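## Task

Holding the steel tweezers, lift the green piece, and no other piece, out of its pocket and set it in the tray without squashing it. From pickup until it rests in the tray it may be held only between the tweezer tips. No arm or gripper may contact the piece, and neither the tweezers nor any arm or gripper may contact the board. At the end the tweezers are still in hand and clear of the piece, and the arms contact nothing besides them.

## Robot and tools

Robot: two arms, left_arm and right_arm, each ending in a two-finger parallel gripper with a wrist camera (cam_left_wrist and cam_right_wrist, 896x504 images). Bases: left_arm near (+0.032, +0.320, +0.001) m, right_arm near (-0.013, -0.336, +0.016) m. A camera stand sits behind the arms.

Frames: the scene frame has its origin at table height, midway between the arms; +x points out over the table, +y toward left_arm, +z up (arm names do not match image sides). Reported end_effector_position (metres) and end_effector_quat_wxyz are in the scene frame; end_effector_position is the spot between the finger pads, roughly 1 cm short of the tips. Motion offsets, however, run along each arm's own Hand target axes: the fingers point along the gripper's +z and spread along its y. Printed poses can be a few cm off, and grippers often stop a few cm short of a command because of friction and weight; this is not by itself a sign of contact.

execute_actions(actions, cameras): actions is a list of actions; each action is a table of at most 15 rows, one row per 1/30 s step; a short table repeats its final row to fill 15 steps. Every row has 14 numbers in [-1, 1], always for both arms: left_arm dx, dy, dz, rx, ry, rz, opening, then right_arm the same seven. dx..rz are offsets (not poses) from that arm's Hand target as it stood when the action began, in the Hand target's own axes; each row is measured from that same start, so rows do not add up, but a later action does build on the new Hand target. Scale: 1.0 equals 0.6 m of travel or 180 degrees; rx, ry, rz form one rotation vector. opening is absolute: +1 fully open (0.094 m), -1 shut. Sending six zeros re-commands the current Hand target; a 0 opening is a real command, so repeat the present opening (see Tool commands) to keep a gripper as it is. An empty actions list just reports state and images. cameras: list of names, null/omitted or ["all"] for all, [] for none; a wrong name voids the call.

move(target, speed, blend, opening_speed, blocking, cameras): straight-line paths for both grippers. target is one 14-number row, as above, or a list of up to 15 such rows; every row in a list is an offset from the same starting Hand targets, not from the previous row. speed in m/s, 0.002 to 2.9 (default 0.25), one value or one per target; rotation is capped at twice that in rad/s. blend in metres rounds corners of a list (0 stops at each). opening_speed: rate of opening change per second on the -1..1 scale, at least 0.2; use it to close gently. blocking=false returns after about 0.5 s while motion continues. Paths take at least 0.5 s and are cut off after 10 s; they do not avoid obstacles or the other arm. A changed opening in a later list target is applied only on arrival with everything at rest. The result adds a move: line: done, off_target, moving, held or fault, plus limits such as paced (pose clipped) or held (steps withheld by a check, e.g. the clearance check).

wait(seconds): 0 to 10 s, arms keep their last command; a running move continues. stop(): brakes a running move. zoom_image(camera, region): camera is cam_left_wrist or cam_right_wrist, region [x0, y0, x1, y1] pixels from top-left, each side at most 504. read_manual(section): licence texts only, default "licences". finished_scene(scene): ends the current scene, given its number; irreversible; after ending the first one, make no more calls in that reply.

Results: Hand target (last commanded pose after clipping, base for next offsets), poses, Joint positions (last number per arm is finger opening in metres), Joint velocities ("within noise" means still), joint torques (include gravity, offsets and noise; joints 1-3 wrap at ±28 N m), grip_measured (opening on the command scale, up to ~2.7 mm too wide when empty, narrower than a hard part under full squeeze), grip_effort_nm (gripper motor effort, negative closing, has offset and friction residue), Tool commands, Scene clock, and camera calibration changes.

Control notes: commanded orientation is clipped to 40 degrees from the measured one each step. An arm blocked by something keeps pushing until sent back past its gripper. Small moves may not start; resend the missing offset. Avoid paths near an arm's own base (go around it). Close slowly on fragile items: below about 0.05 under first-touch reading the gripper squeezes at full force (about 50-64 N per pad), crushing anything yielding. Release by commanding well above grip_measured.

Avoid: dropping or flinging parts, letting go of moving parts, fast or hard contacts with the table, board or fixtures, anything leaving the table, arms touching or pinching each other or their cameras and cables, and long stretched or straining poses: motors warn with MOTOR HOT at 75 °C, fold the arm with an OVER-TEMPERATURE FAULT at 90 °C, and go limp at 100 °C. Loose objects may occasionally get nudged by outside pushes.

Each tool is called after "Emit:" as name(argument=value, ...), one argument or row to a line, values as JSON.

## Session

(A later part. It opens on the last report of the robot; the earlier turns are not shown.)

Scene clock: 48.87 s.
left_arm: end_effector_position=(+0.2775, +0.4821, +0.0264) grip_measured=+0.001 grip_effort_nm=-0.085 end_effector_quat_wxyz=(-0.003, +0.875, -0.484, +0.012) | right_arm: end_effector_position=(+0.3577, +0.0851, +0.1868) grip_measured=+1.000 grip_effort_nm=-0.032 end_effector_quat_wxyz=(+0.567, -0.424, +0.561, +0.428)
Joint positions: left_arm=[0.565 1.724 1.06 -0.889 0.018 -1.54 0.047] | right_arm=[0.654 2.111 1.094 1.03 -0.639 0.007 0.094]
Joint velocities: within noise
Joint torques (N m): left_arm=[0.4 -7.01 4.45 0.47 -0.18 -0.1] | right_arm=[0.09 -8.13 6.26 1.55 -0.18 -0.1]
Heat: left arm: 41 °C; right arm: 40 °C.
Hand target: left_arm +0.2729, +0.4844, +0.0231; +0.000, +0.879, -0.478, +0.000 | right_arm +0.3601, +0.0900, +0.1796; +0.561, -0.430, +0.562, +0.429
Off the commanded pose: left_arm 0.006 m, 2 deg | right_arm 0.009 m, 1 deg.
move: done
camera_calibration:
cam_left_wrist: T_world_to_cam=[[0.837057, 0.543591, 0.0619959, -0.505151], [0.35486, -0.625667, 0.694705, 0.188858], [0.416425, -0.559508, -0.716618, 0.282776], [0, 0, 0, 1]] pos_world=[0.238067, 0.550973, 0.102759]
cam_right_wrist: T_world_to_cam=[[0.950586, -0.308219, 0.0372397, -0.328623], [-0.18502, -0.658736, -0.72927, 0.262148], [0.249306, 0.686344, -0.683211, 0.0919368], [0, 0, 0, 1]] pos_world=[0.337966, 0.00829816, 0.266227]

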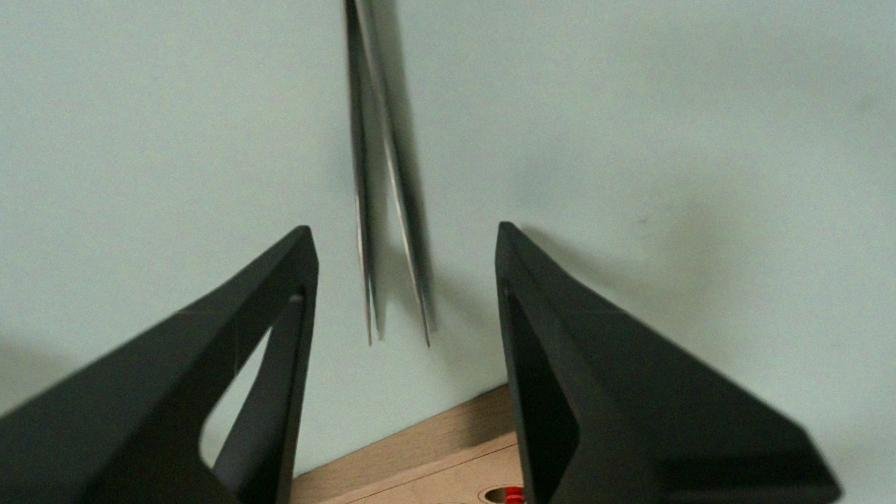

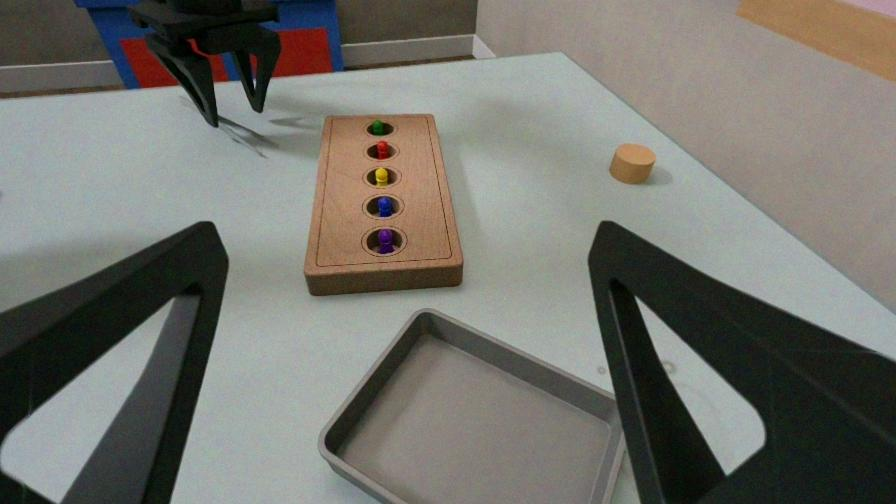

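Emit:
move(
  target=[
    [0,0.0115,0,0,0,0,0,0,0,0,0,0,0,1],
    [0,0.0115,0.015,0,0,0,-0.4,0,0,0,0,0,0,1],
  ],
  speed=0.08,
)

Emit:
zoom_image(
  camera="cam_left_wrist",
  region=[250, 100, 650, 504],
)

Emit:
zoom_image(
  camera="cam_right_wrist",
  region=[100, 20, 400, 180],
)

Scene clock: 51.57 s.
left_arm: end_effector_position=(+0.2725, +0.4788, +0.0161) grip_measured=-0.398 grip_effort_nm=-0.081 end_effector_quat_wxyz=(-0.001, +0.875, -0.484, +0.011) | right_arm: end_effector_position=(+0.3577, +0.0851, +0.1868) grip_measured=+1.000 grip_effort_nm=-0.027 end_effector_quat_wxyz=(+0.567, -0.424, +0.561, +0.428)
Joint positions: left_arm=[0.565 1.724 1.014 -0.848 0.018 -1.54 0.028] | right_arm=[0.654 2.111 1.094 1.03 -0.639 0.007 0.094]
Joint velocities: within noise
Joint torques (N m): left_arm=[0.57 -7.64 4.15 0.43 -0.16 -0.11] | right_arm=[0.08 -8.14 6.27 1.55 -0.18 -0.1]
Heat: left arm: 41 °C; right arm: 40 °C.
Hand target: left_arm +0.2671, +0.4807, +0.0142; +0.000, +0.879, -0.478, +0.000 | right_arm +0.3601, +0.0900, +0.1796; +0.561, -0.430, +0.562, +0.429
Off the commanded pose: left_arm 0.006 m, 2 deg | right_arm 0.009 m, 1 deg.
move: done
camera_calibration:
cam_left_wrist: T_world_to_cam=[[0.837274, 0.543722, 0.0577785, -0.498565], [0.357268, -0.624005, 0.694965, 0.194251], [0.413922, -0.561234, -0.716718, 0.27703], [0, 0, 0, 1]] pos_world=[0.233367, 0.547773, 0.0923605]
cam_right_wrist: T_world_to_cam=[[0.950586, -0.308219, 0.0372397, -0.328623], [-0.18502, -0.658736, -0.72927, 0.262148], [0.249306, 0.686344, -0.683211, 0.0919368], [0, 0, 0, 1]] pos_world=[0.337966, 0.00829816, 0.266227]

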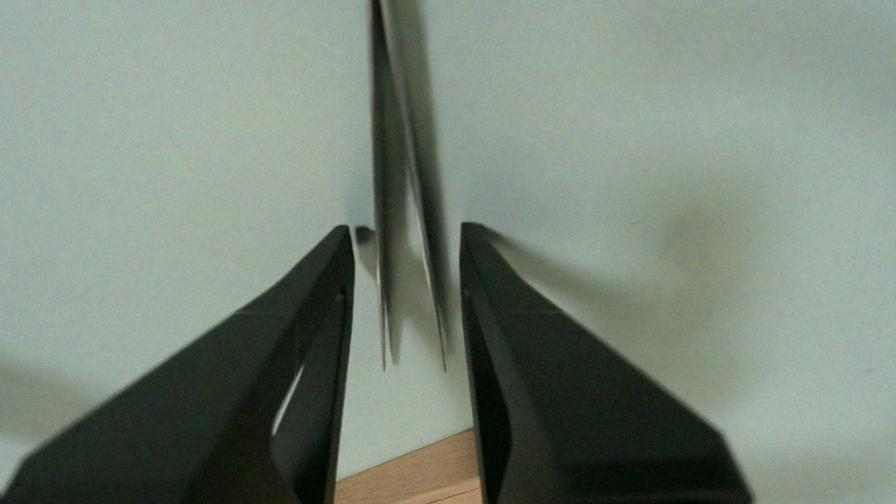

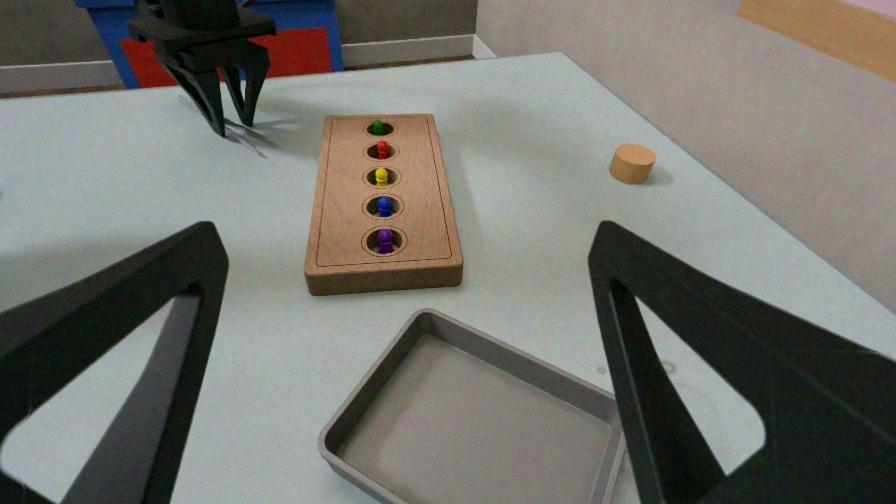

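Scaled by 1.248 from the camera's 896x504 image, which has a finer 1280x720 frame.

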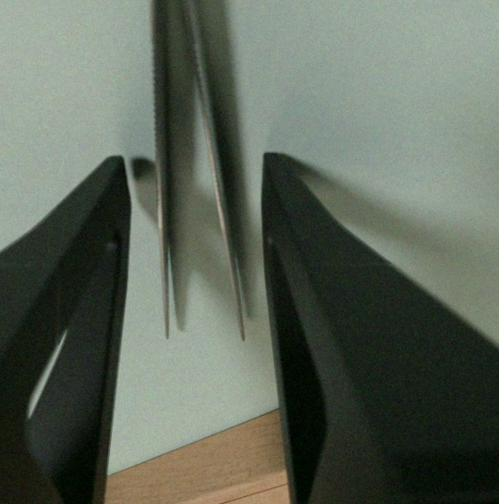

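Scaled by 1.680 from the camera's 896x504 image, which has a finer 1280x720 frame.

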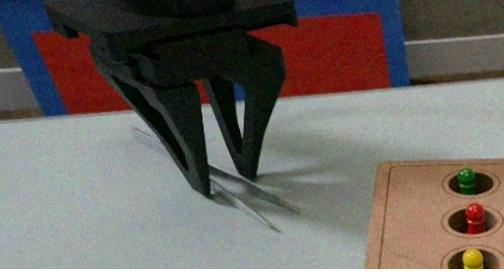

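Emit:
move(
  target=[
    [0,0,0,0,0,0,-0.84,0,0,0,0,0,0,1],
    [0,0,-0.15,0,0,0,-0.84,0,0,0,0,0,0,1],
    [0.252,-0.202,-0.208,0.341,-0.239,0.536,-0.84,0,0,0,0,0,0,1],
  ],
  speed=[0.1,0.2,0.4],
  opening_speed=0.6,
)

Emit:
zoom_image(
  camera="cam_left_wrist",
  region=[250, 100, 650, 504],
)

Emit:
zoom_image(
  camera="cam_right_wrist",
  region=[250, 0, 550, 200],
)

Scene clock: 58.87 s.
left_arm: end_effector_position=(+0.4496, +0.4191, +0.1405) grip_measured=-0.837 grip_effort_nm=-0.154 end_effector_quat_wxyz=(+0.531, -0.099, +0.839, +0.062) | right_arm: end_effector_position=(+0.3577, +0.0851, +0.1868) grip_measured=+1.000 grip_effort_nm=-0.027 end_effector_quat_wxyz=(+0.567, -0.424, +0.561, +0.428)
Joint positions: left_arm=[0.203 1.454 0.653 0.357 -0.005 -0.003 0.008] | right_arm=[0.654 2.111 1.094 1.03 -0.639 0.007 0.094]
Joint velocities: within noise
Joint torques (N m): left_arm=[0.4 -5.39 5.18 2.34 0.13 0.1] | right_arm=[0.09 -8.14 6.24 1.55 -0.18 -0.11]
Heat: left arm: 41 °C; right arm: 41 °C.
Hand target: left_arm +0.4510, +0.4197, +0.1391; +0.534, -0.095, +0.838, +0.061 | right_arm +0.3601, +0.0900, +0.1796; +0.561, -0.430, +0.562, +0.429
Off the commanded pose: left_arm 0.002 m, 1 deg | right_arm 0.009 m, 1 deg.
move: done
camera_calibration:
cam_left_wrist: T_world_to_cam=[[0.198276, -0.979566, 0.0337214, 0.307462], [-0.909105, -0.196656, -0.367225, 0.546824], [0.366353, 0.0421558, -0.929521, 0.0578447], [0, 0, 0, 1]] pos_world=[0.414966, 0.406277, 0.244207]
cam_right_wrist: T_world_to_cam=[[0.950586, -0.308219, 0.0372397, -0.328623], [-0.18502, -0.658736, -0.72927, 0.262148], [0.249306, 0.686344, -0.683211, 0.0919368], [0, 0, 0, 1]] pos_world=[0.337966, 0.00829816, 0.266227]

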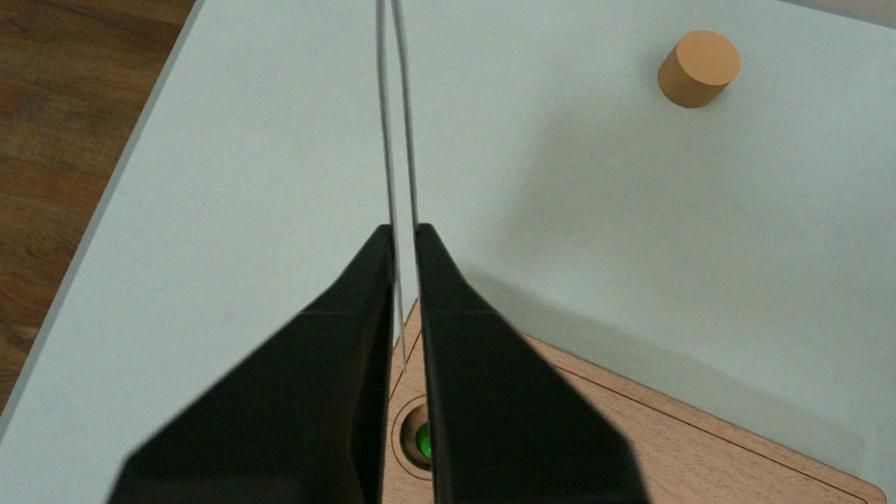

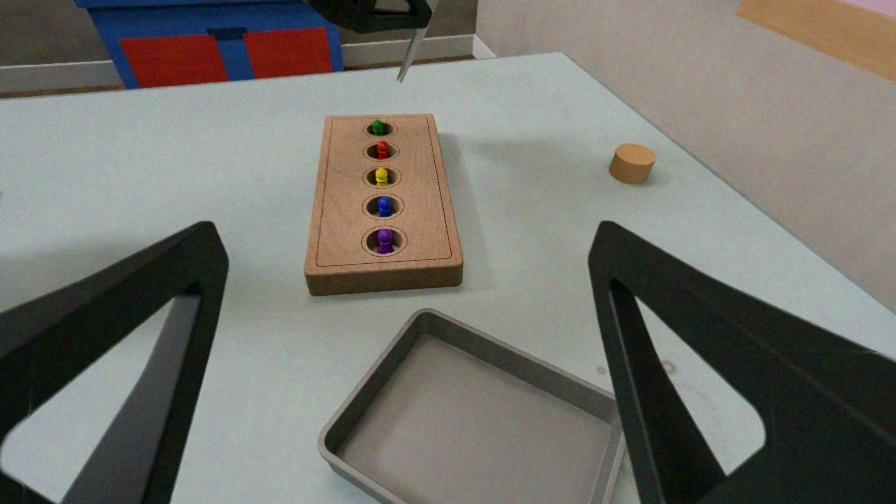

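Scaled by 1.248 from the camera's 896x504 image, which has a finer 1280x720 frame.

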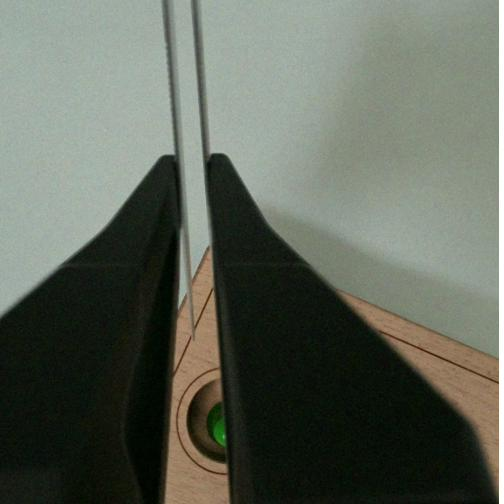

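Scaled by 1.680 from the camera's 896x504 image, which has a finer 1280x720 frame.

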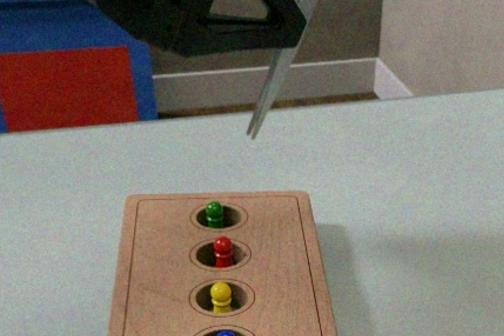

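Emit:
move(
  target=[
    [0.09,0.162,0.083,0,0,0,-0.84,0,0,0,0,0,0,1],
    [0.09,0.162,0.083,0,0,0,-0.79,0,0,0,0,0,0,1],
  ],
  speed=0.3,
  opening_speed=0.2,
)

Emit:
zoom_image(
  camera="cam_left_wrist",
  region=[250, 100, 650, 504],
)

Emit:
zoom_image(
  camera="cam_right_wrist",
  region=[200, 0, 500, 180],
)

Scene clock: 64.20 s.
left_arm: end_effector_position=(+0.4418, +0.5174, +0.0613) grip_measured=-0.791 grip_effort_nm=0.037 end_effector_quat_wxyz=(+0.520, -0.105, +0.845, +0.061) | right_arm: end_effector_position=(+0.3577, +0.0851, +0.1868) grip_measured=+1.000 grip_effort_nm=-0.037 end_effector_quat_wxyz=(+0.567, -0.424, +0.561, +0.428)
Joint positions: left_arm=[0.531 1.815 0.658 0.669 0.281 0.139 0.01] | right_arm=[0.654 2.111 1.094 1.03 -0.639 0.007 0.094]
Joint velocities: within noise
Joint torques (N m): left_arm=[0.03 -7.28 6.24 2.27 0.29 0.09] | right_arm=[0.09 -8.13 6.26 1.55 -0.18 -0.1]
Heat: left arm: 41 °C; right arm: 41 °C.
Hand target: left_arm +0.4511, +0.5194, +0.0693; +0.534, -0.094, +0.838, +0.061 | right_arm +0.3601, +0.0900, +0.1796; +0.561, -0.430, +0.562, +0.429
Off the commanded pose: left_arm 0.012 m, 2 deg | right_arm 0.009 m, 1 deg.
move: off_target (left_arm); target 2's new opening was sent with left_arm's hand 0.013 m and 2 deg from that target
camera_calibration:
cam_left_wrist: T_world_to_cam=[[0.209033, -0.977038, 0.0412493, 0.401493], [-0.915022, -0.210299, -0.344253, 0.538284], [0.345023, 0.0342163, -0.93797, -0.00303146], [0, 0, 0, 1]] pos_world=[0.409662, 0.505578, 0.165901]
cam_right_wrist: T_world_to_cam=[[0.950586, -0.308219, 0.0372397, -0.328623], [-0.18502, -0.658736, -0.72927, 0.262148], [0.249306, 0.686344, -0.683211, 0.0919368], [0, 0, 0, 1]] pos_world=[0.337966, 0.00829816, 0.266227]

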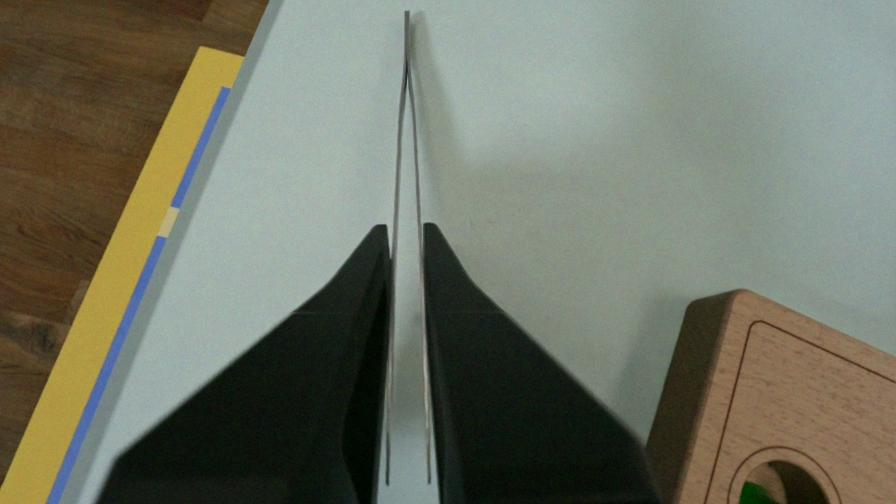

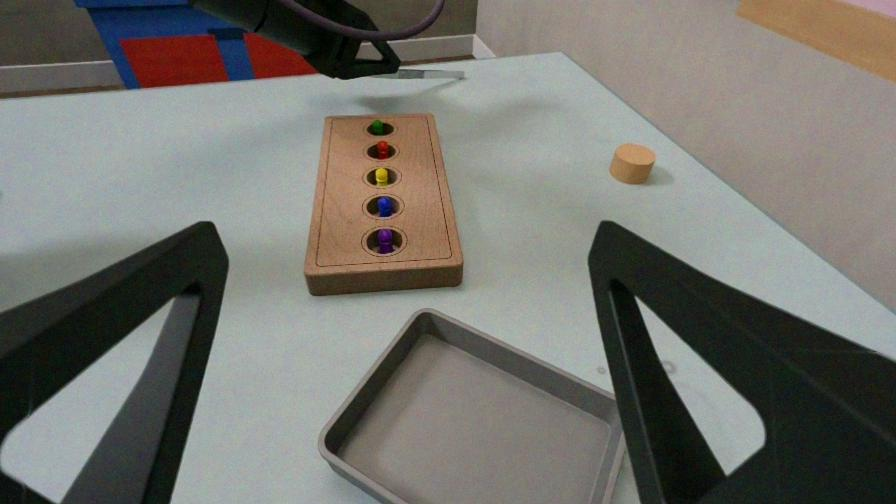

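Scaled by 1.248 from the camera's 896x504 image, which has a finer 1280x720 frame.

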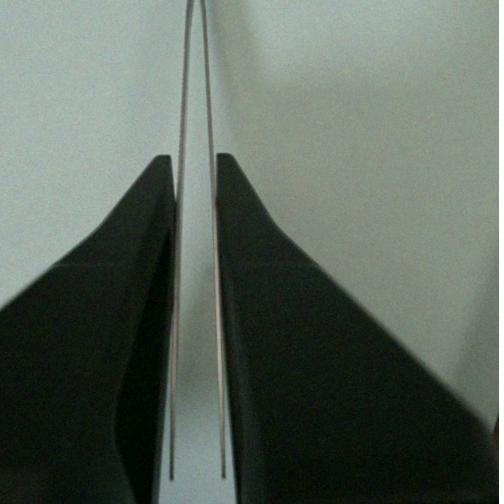

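Scaled by 1.680 from the camera's 896x504 image, which has a finer 1280x720 frame.

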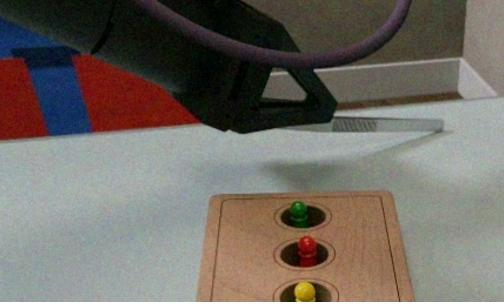

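Emit:
move(
  target=[
    [0,0,0,0,0,0,-0.82,0,0,0,0,0,0,1],
    [0.0423,0,0.0197,0,0,0,-0.82,0,0,0,0,0,0,1],
  ],
  speed=0.15,
)

Emit:
zoom_image(
  camera="cam_right_wrist",
  region=[250, 30, 500, 130],
)

Scene clock: 70.27 s.
left_arm: end_effector_position=(+0.4480, +0.5210, +0.0421) grip_measured=-0.817 grip_effort_nm=-0.129 end_effector_quat_wxyz=(+0.529, -0.102, +0.840, +0.064) | right_arm: end_effector_position=(+0.3577, +0.0851, +0.1868) grip_measured=+1.000 grip_effort_nm=-0.037 end_effector_quat_wxyz=(+0.567, -0.424, +0.561, +0.428)
Joint positions: left_arm=[0.531 1.925 0.658 0.8 0.283 0.139 0.009] | right_arm=[0.654 2.111 1.094 1.03 -0.639 0.007 0.094]
Joint velocities: within noise
Joint torques (N m): left_arm=[-0.05 -7.46 4.26 2.33 0.25 0.07] | right_arm=[0.09 -8.14 6.27 1.55 -0.18 -0.1]
Heat: left arm: 41 °C; right arm: 41 °C.
Hand target: left_arm +0.4511, +0.5195, +0.0413; +0.534, -0.095, +0.838, +0.061 | right_arm +0.3601, +0.0900, +0.1796; +0.561, -0.430, +0.562, +0.429
Off the commanded pose: left_arm 0.004 m, 1 deg | right_arm 0.009 m, 1 deg.
move: done
camera_calibration:
cam_left_wrist: T_world_to_cam=[[0.206847, -0.977777, 0.0341527, 0.406099], [-0.908704, -0.204938, -0.363673, 0.533245], [0.36259, 0.0441901, -0.9309, -0.0366856], [0, 0, 0, 1]] pos_world=[0.413863, 0.507978, 0.145907]
cam_right_wrist: T_world_to_cam=[[0.950586, -0.308219, 0.0372397, -0.328623], [-0.18502, -0.658736, -0.72927, 0.262148], [0.249306, 0.686344, -0.683211, 0.0919368], [0, 0, 0, 1]] pos_world=[0.337966, 0.00829816, 0.266227]

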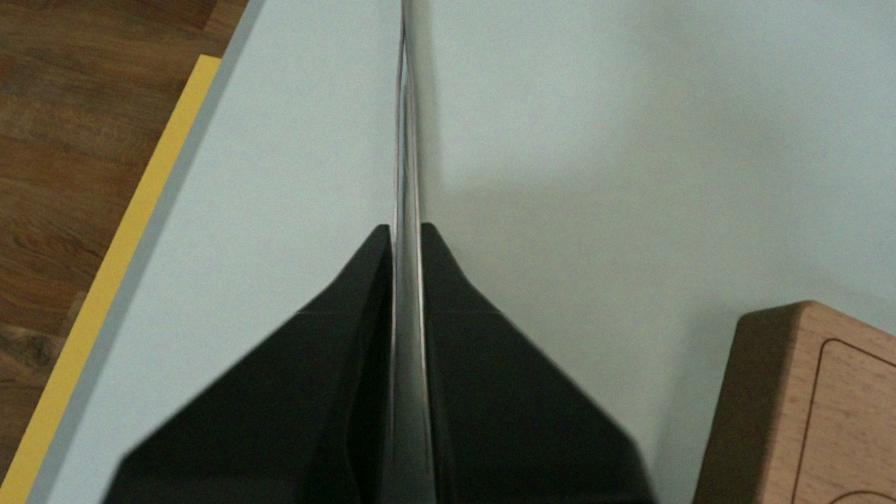

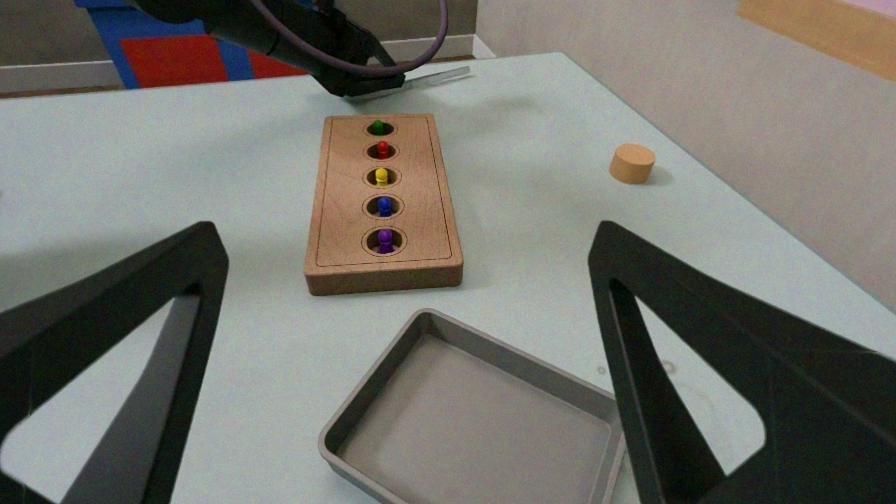

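Scaled by 2.016 from the camera's 896x504 image, which has a finer 1280x720 frame.

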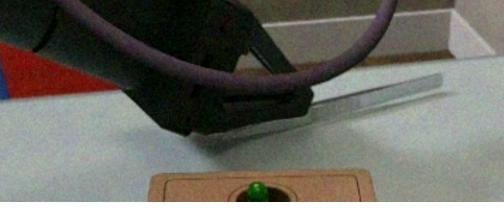

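Emit:
move(
  target=[
    [0,0,0,0,0,0,-0.79,0,0,0,0,0,0,1],
    [0.033,0,0.0154,0,0,0,-0.79,0,0,0,0,0,0,1],
  ],
  speed=0.1,
)

Emit:
zoom_image(
  camera="cam_right_wrist",
  region=[250, 30, 500, 130],
)

Scene clock: 72.63 s.
left_arm: end_effector_position=(+0.4542, +0.5237, +0.0339) grip_measured=-0.791 grip_effort_nm=0.027 end_effector_quat_wxyz=(+0.548, -0.096, +0.828, +0.071) | right_arm: end_effector_position=(+0.3577, +0.0851, +0.1868) grip_measured=+1.000 grip_effort_nm=-0.027 end_effector_quat_wxyz=(+0.567, -0.424, +0.561, +0.428)
Joint positions: left_arm=[0.531 2.01 0.658 0.934 0.288 0.139 0.01] | right_arm=[0.654 2.111 1.094 1.03 -0.639 0.007 0.094]
Joint velocities: within noise
Joint torques (N m): left_arm=[0.03 -7.24 3.15 1.99 0.22 0.07] | right_arm=[0.09 -8.13 6.26 1.55 -0.18 -0.1]
Heat: left arm: 41 °C; right arm: 41 °C.
Hand target: left_arm +0.4511, +0.5195, +0.0193; +0.534, -0.095, +0.838, +0.061 | right_arm +0.3601, +0.0900, +0.1796; +0.561, -0.430, +0.562, +0.429
Off the commanded pose: left_arm 0.015 m, 2 deg | right_arm 0.009 m, 1 deg.
move: off_target (left_arm)
camera_calibration:
cam_left_wrist: T_world_to_cam=[[0.201023, -0.979388, 0.019701, 0.411763], [-0.893324, -0.191536, -0.406553, 0.523932], [0.401947, 0.064127, -0.913415, -0.0756236], [0, 0, 0, 1]] pos_world=[0.415664, 0.508477, 0.135818]
cam_right_wrist: T_world_to_cam=[[0.950586, -0.308219, 0.0372397, -0.328623], [-0.18502, -0.658736, -0.72927, 0.262148], [0.249306, 0.686344, -0.683211, 0.0919368], [0, 0, 0, 1]] pos_world=[0.337966, 0.00829816, 0.266227]

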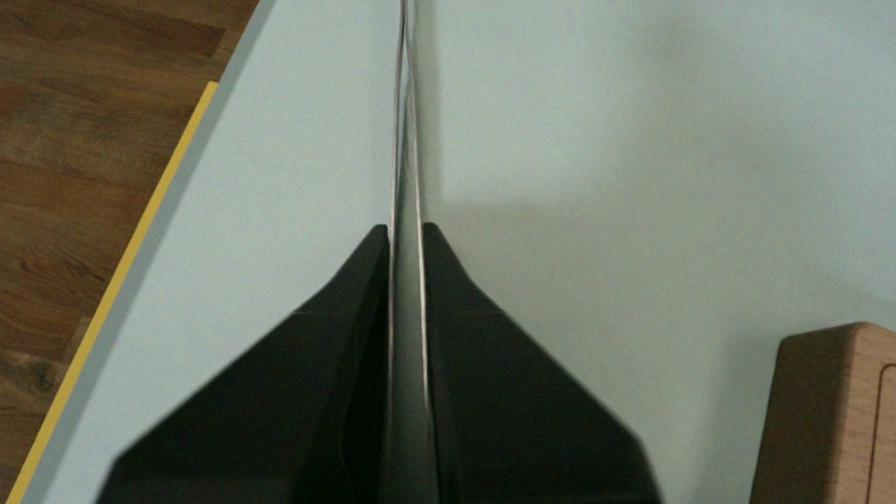

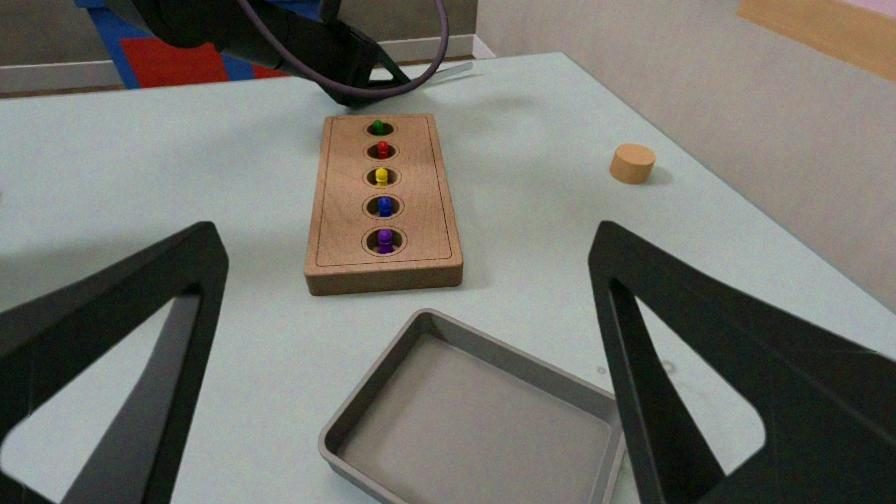

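Scaled by 2.016 from the camera's 896x504 image, which has a finer 1280x720 frame.

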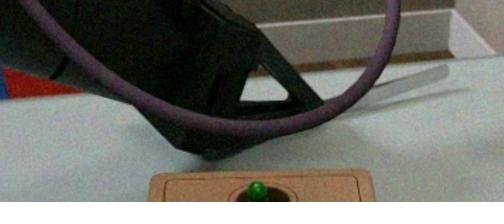

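Emit:
move(
  target=[
    [-0.0151,0,-0.007,0,0,0,-0.79,0,0,0,0,0,0,1],
    [-0.0151,0,-0.007,0,0,0,-0.7,0,0,0,0,0,0,1],
  ],
  speed=0.1,
  opening_speed=0.2,
)

Emit:
zoom_image(
  camera="cam_right_wrist",
  region=[250, 30, 500, 130],
)

Scene clock: 75.10 s.
left_arm: end_effector_position=(+0.4539, +0.5233, +0.0330) grip_measured=-0.701 grip_effort_nm=0.061 end_effector_quat_wxyz=(+0.546, -0.096, +0.829, +0.070) | right_arm: end_effector_position=(+0.3577, +0.0851, +0.1868) grip_measured=+1.000 grip_effort_nm=-0.042 end_effector_quat_wxyz=(+0.567, -0.424, +0.561, +0.428)
Joint positions: left_arm=[0.531 2.01 0.658 0.929 0.289 0.139 0.014] | right_arm=[0.654 2.111 1.094 1.03 -0.639 0.007 0.094]
Joint velocities: within noise
Joint torques (N m): left_arm=[0.02 -10.88 3.37 1.58 0.17 0.08] | right_arm=[0.1 -8.14 6.27 1.55 -0.18 -0.1]
Heat: left arm: 41 °C; right arm: 41 °C.
Hand target: left_arm +0.4511, +0.5195, +0.0295; +0.534, -0.095, +0.838, +0.061 | right_arm +0.3601, +0.0900, +0.1796; +0.561, -0.430, +0.562, +0.429
Off the commanded pose: left_arm 0.006 m, 2 deg | right_arm 0.009 m, 1 deg.
move: done
camera_calibration:
cam_left_wrist: T_world_to_cam=[[0.199913, -0.979585, 0.0211694, 0.412042], [-0.894956, -0.191352, -0.403037, 0.523737], [0.39886, 0.0616268, -0.914939, -0.0734978], [0, 0, 0, 1]] pos_world=[0.415665, 0.508377, 0.135117]
cam_right_wrist: T_world_to_cam=[[0.950586, -0.308219, 0.0372397, -0.328623], [-0.18502, -0.658736, -0.72927, 0.262148], [0.249306, 0.686344, -0.683211, 0.0919368], [0, 0, 0, 1]] pos_world=[0.337966, 0.00829816, 0.266227]

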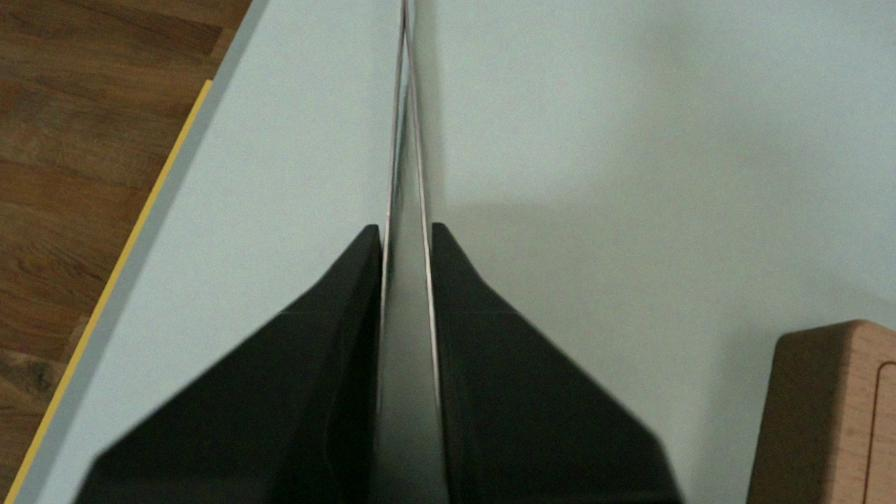

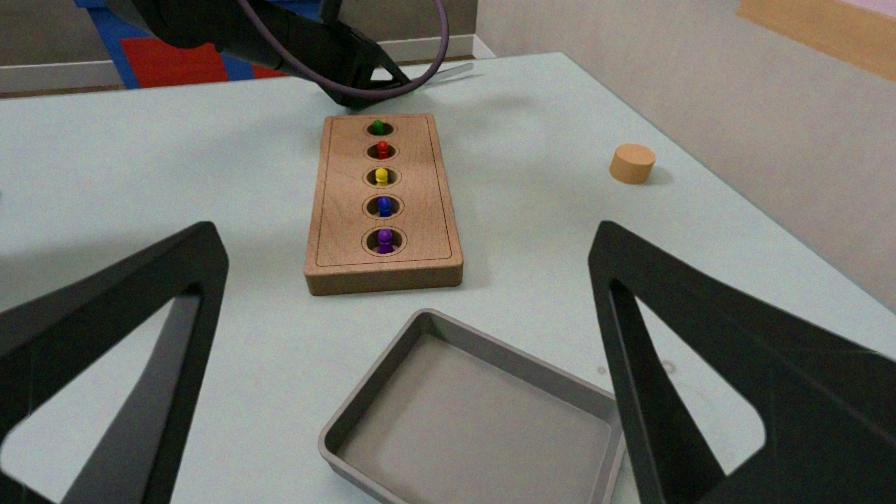

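Scaled by 2.016 from the camera's 896x504 image, which has a finer 1280x720 frame.

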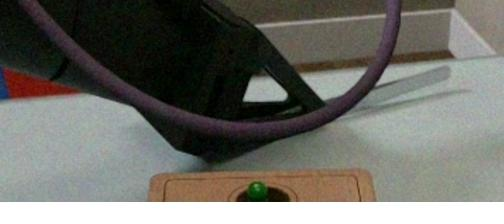

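Emit:
move(
  target=[
    [0,0,0,0,0,0,0,0,0,0,0,0,0,1],
    [-0.15,0,-0.07,0,0,0,0,0,0,0,0,0,0,1],
  ],
  speed=0.2,
  opening_speed=0.6,
)

Emit:
zoom_image(
  camera="cam_right_wrist",
  region=[250, 30, 500, 130],
)

Scene clock: 78.80 s.
left_arm: end_effector_position=(+0.4465, +0.5172, +0.1114) grip_measured=-0.002 grip_effort_nm=0.085 end_effector_quat_wxyz=(+0.520, -0.100, +0.847, +0.054) | right_arm: end_effector_position=(+0.3577, +0.0851, +0.1868) grip_measured=+1.000 grip_effort_nm=-0.032 end_effector_quat_wxyz=(+0.567, -0.424, +0.561, +0.428)
Joint positions: left_arm=[0.531 1.663 0.756 0.413 0.297 0.143 0.047] | right_arm=[0.654 2.111 1.094 1.03 -0.639 0.007 0.094]
Joint velocities: within noise
Joint torques (N m): left_arm=[-0.01 -10.03 6.8 1.99 0.11 0.02] | right_arm=[0.09 -8.13 6.27 1.55 -0.18 -0.1]
Heat: left arm: 41 °C; right arm: 41 °C.
Hand target: left_arm +0.4510, +0.5193, +0.1287; +0.534, -0.095, +0.838, +0.061 | right_arm +0.3601, +0.0900, +0.1796; +0.561, -0.430, +0.562, +0.429
Off the commanded pose: left_arm 0.018 m, 2 deg | right_arm 0.009 m, 1 deg.
move: off_target (left_arm)
camera_calibration:
cam_left_wrist: T_world_to_cam=[[0.193785, -0.979947, 0.0463742, 0.405899], [-0.918831, -0.197858, -0.341471, 0.554751], [0.343799, 0.0235619, -0.938747, 0.0485655], [0, 0, 0, 1]] pos_world=[0.414368, 0.506377, 0.216199]
cam_right_wrist: T_world_to_cam=[[0.950586, -0.308219, 0.0372397, -0.328623], [-0.18502, -0.658736, -0.72927, 0.262148], [0.249306, 0.686344, -0.683211, 0.0919368], [0, 0, 0, 1]] pos_world=[0.337966, 0.00829816, 0.266227]

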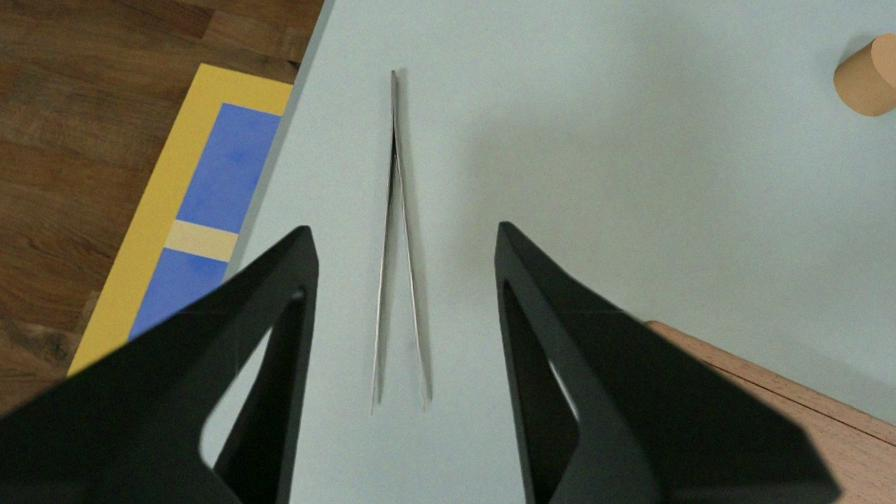

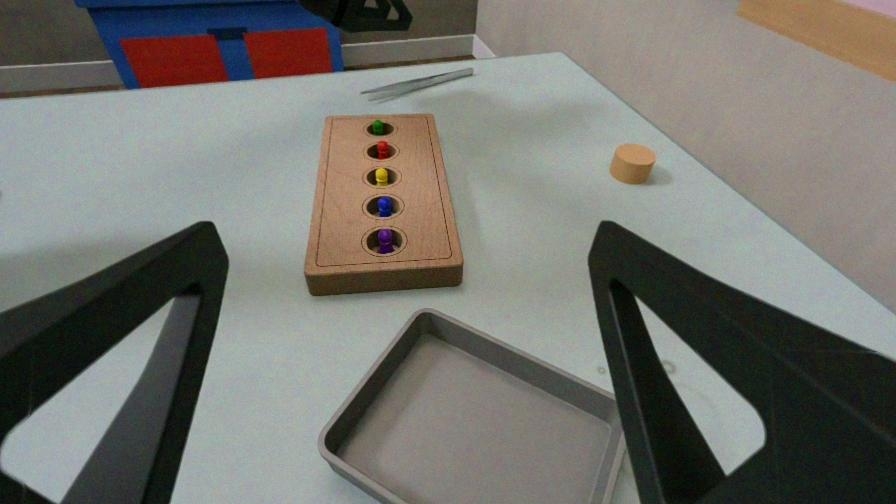

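Scaled by 2.016 from the camera's 896x504 image, which has a finer 1280x720 frame.

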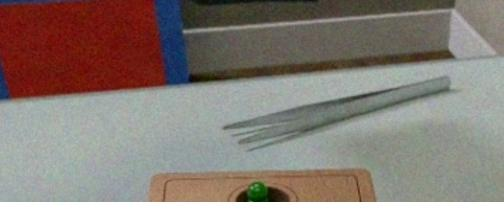

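Emit:
move(
  target=[0.0337,0.0135,0.1605,-0.0045,0.261,-0.002,0,0,0,0,0,0,0,1],
  speed=0.35,
)

Emit:
zoom_image(
  camera="cam_right_wrist",
  region=[250, 0, 550, 130],
)

Scene clock: 83.77 s.
left_arm: end_effector_position=(+0.5239, +0.5445, +0.0738) grip_measured=-0.002 grip_effort_nm=0.090 end_effector_quat_wxyz=(+0.162, -0.120, +0.979, +0.021) | right_arm: end_effector_position=(+0.3577, +0.0851, +0.1868) grip_measured=+1.000 grip_effort_nm=-0.027 end_effector_quat_wxyz=(+0.567, -0.424, +0.561, +0.428)
Joint positions: left_arm=[0.421 2.372 2.162 -1.039 0.063 0.194 0.047] | right_arm=[0.654 2.111 1.094 1.03 -0.639 0.007 0.094]
Joint velocities: within noise
Joint torques (N m): left_arm=[-0.23 -12.7 7.61 0.89 -0.03 0.06] | right_arm=[0.09 -8.14 6.26 1.55 -0.18 -0.1]
Heat: left arm: 41 °C; right arm: 41 °C.
Hand target: left_arm +0.5259, +0.5450, +0.0696; +0.155, -0.117, +0.981, +0.022 | right_arm +0.3601, +0.0900, +0.1796; +0.561, -0.430, +0.562, +0.429
Off the commanded pose: left_arm 0.005 m, 1 deg | right_arm 0.009 m, 1 deg.
move: done
camera_calibration:
cam_left_wrist: T_world_to_cam=[[0.24131, -0.969384, 0.0454311, 0.388916], [-0.888764, -0.201957, 0.411476, 0.549286], [-0.389703, -0.139671, -0.910288, 0.456981], [0, 0, 0, 1]] pos_world=[0.572423, 0.551768, 0.172297]
cam_right_wrist: T_world_to_cam=[[0.950586, -0.308219, 0.0372397, -0.328623], [-0.18502, -0.658736, -0.72927, 0.262148], [0.249306, 0.686344, -0.683211, 0.0919368], [0, 0, 0, 1]] pos_world=[0.337966, 0.00829816, 0.266227]

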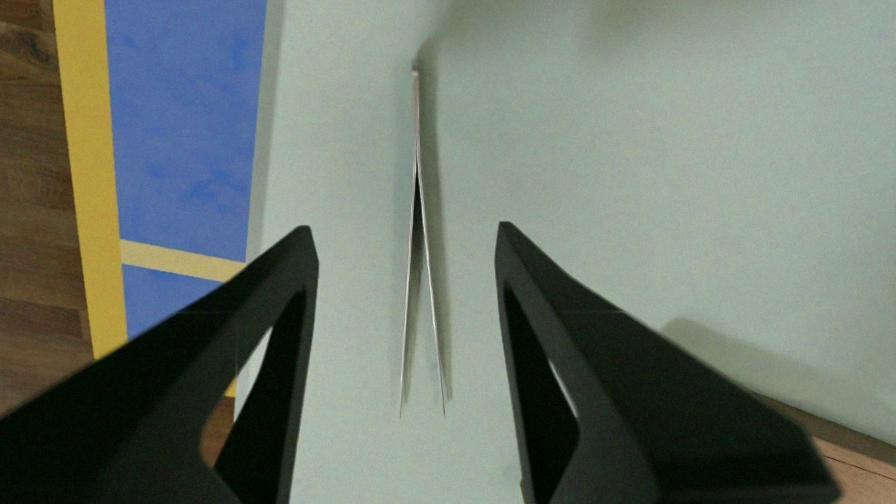

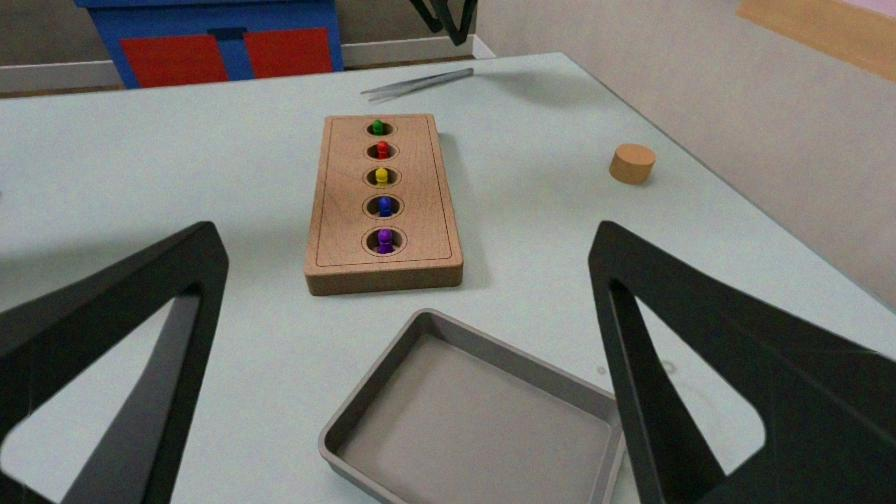

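Scaled by 1.680 from the camera's 896x504 image, which has a finer 1280x720 frame.

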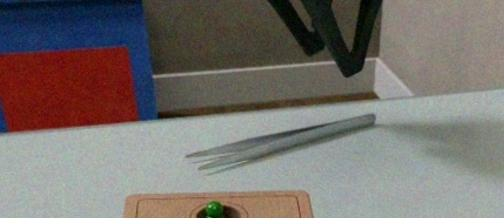

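Emit:
move(
  target=[0.0383,-0.004,0.0663,0,0,0,-0.2,0,0,0,0,0,0,1],
  speed=0.15,
)

Emit:
zoom_image(
  camera="cam_left_wrist",
  region=[250, 50, 650, 454],
)

Emit:
zoom_image(
  camera="cam_right_wrist",
  region=[250, 0, 550, 130],
)

Scene clock: 86.67 s.
left_arm: end_effector_position=(+0.5179, +0.5419, +0.0248) grip_measured=-0.199 grip_effort_nm=-0.061 end_effector_quat_wxyz=(+0.155, -0.120, +0.980, +0.020) | right_arm: end_effector_position=(+0.3577, +0.0851, +0.1868) grip_measured=+1.000 grip_effort_nm=-0.032 end_effector_quat_wxyz=(+0.567, -0.424, +0.561, +0.428)
Joint positions: left_arm=[0.421 2.371 1.969 -0.861 0.061 0.194 0.038] | right_arm=[0.654 2.111 1.094 1.03 -0.639 0.007 0.094]
Joint velocities: within noise
Joint torques (N m): left_arm=[-0.18 -15.45 4.55 1.12 0 0.06] | right_arm=[0.08 -8.13 6.27 1.55 -0.18 -0.1]
Heat: left arm: 41 °C; right arm: 41 °C.
Hand target: left_arm +0.5172, +0.5407, +0.0248; +0.155, -0.117, +0.981, +0.022 | right_arm +0.3601, +0.0900, +0.1796; +0.561, -0.430, +0.562, +0.429
Off the commanded pose: left_arm 0.001 m, 0 deg | right_arm 0.009 m, 1 deg.
move: done
camera_calibration:
cam_left_wrist: T_world_to_cam=[[0.241851, -0.96923, 0.0458448, 0.389632], [-0.883323, -0.20037, 0.423782, 0.559582], [-0.401557, -0.142988, -0.904603, 0.41753], [0, 0, 0, 1]] pos_world=[0.567721, 0.549468, 0.122696]
cam_right_wrist: T_world_to_cam=[[0.950586, -0.308219, 0.0372397, -0.328623], [-0.18502, -0.658736, -0.72927, 0.262148], [0.249306, 0.686344, -0.683211, 0.0919368], [0, 0, 0, 1]] pos_world=[0.337966, 0.00829816, 0.266227]

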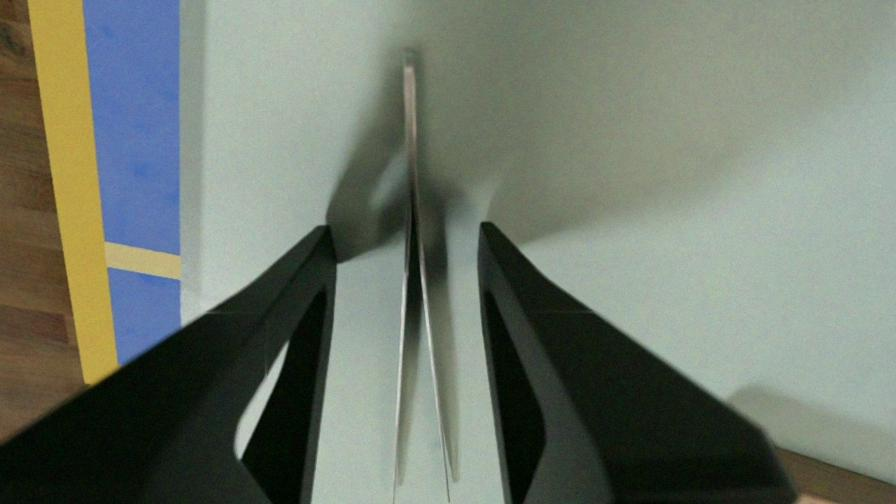

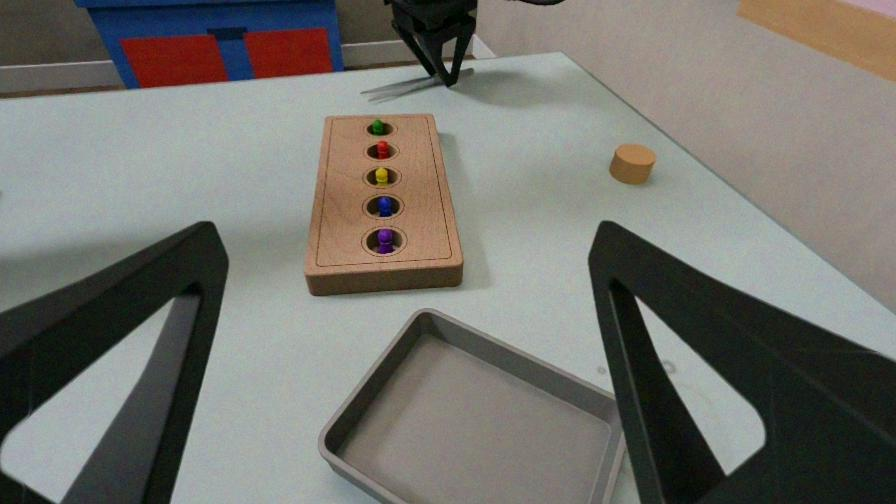

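Scaled by 1.248 from the camera's 896x504 image, which has a finer 1280x720 frame.

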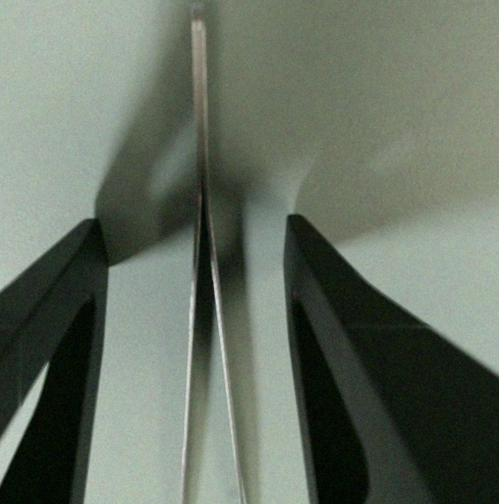

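Scaled by 1.680 from the camera's 896x504 image, which has a finer 1280x720 frame.

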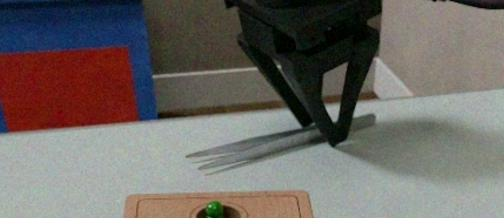

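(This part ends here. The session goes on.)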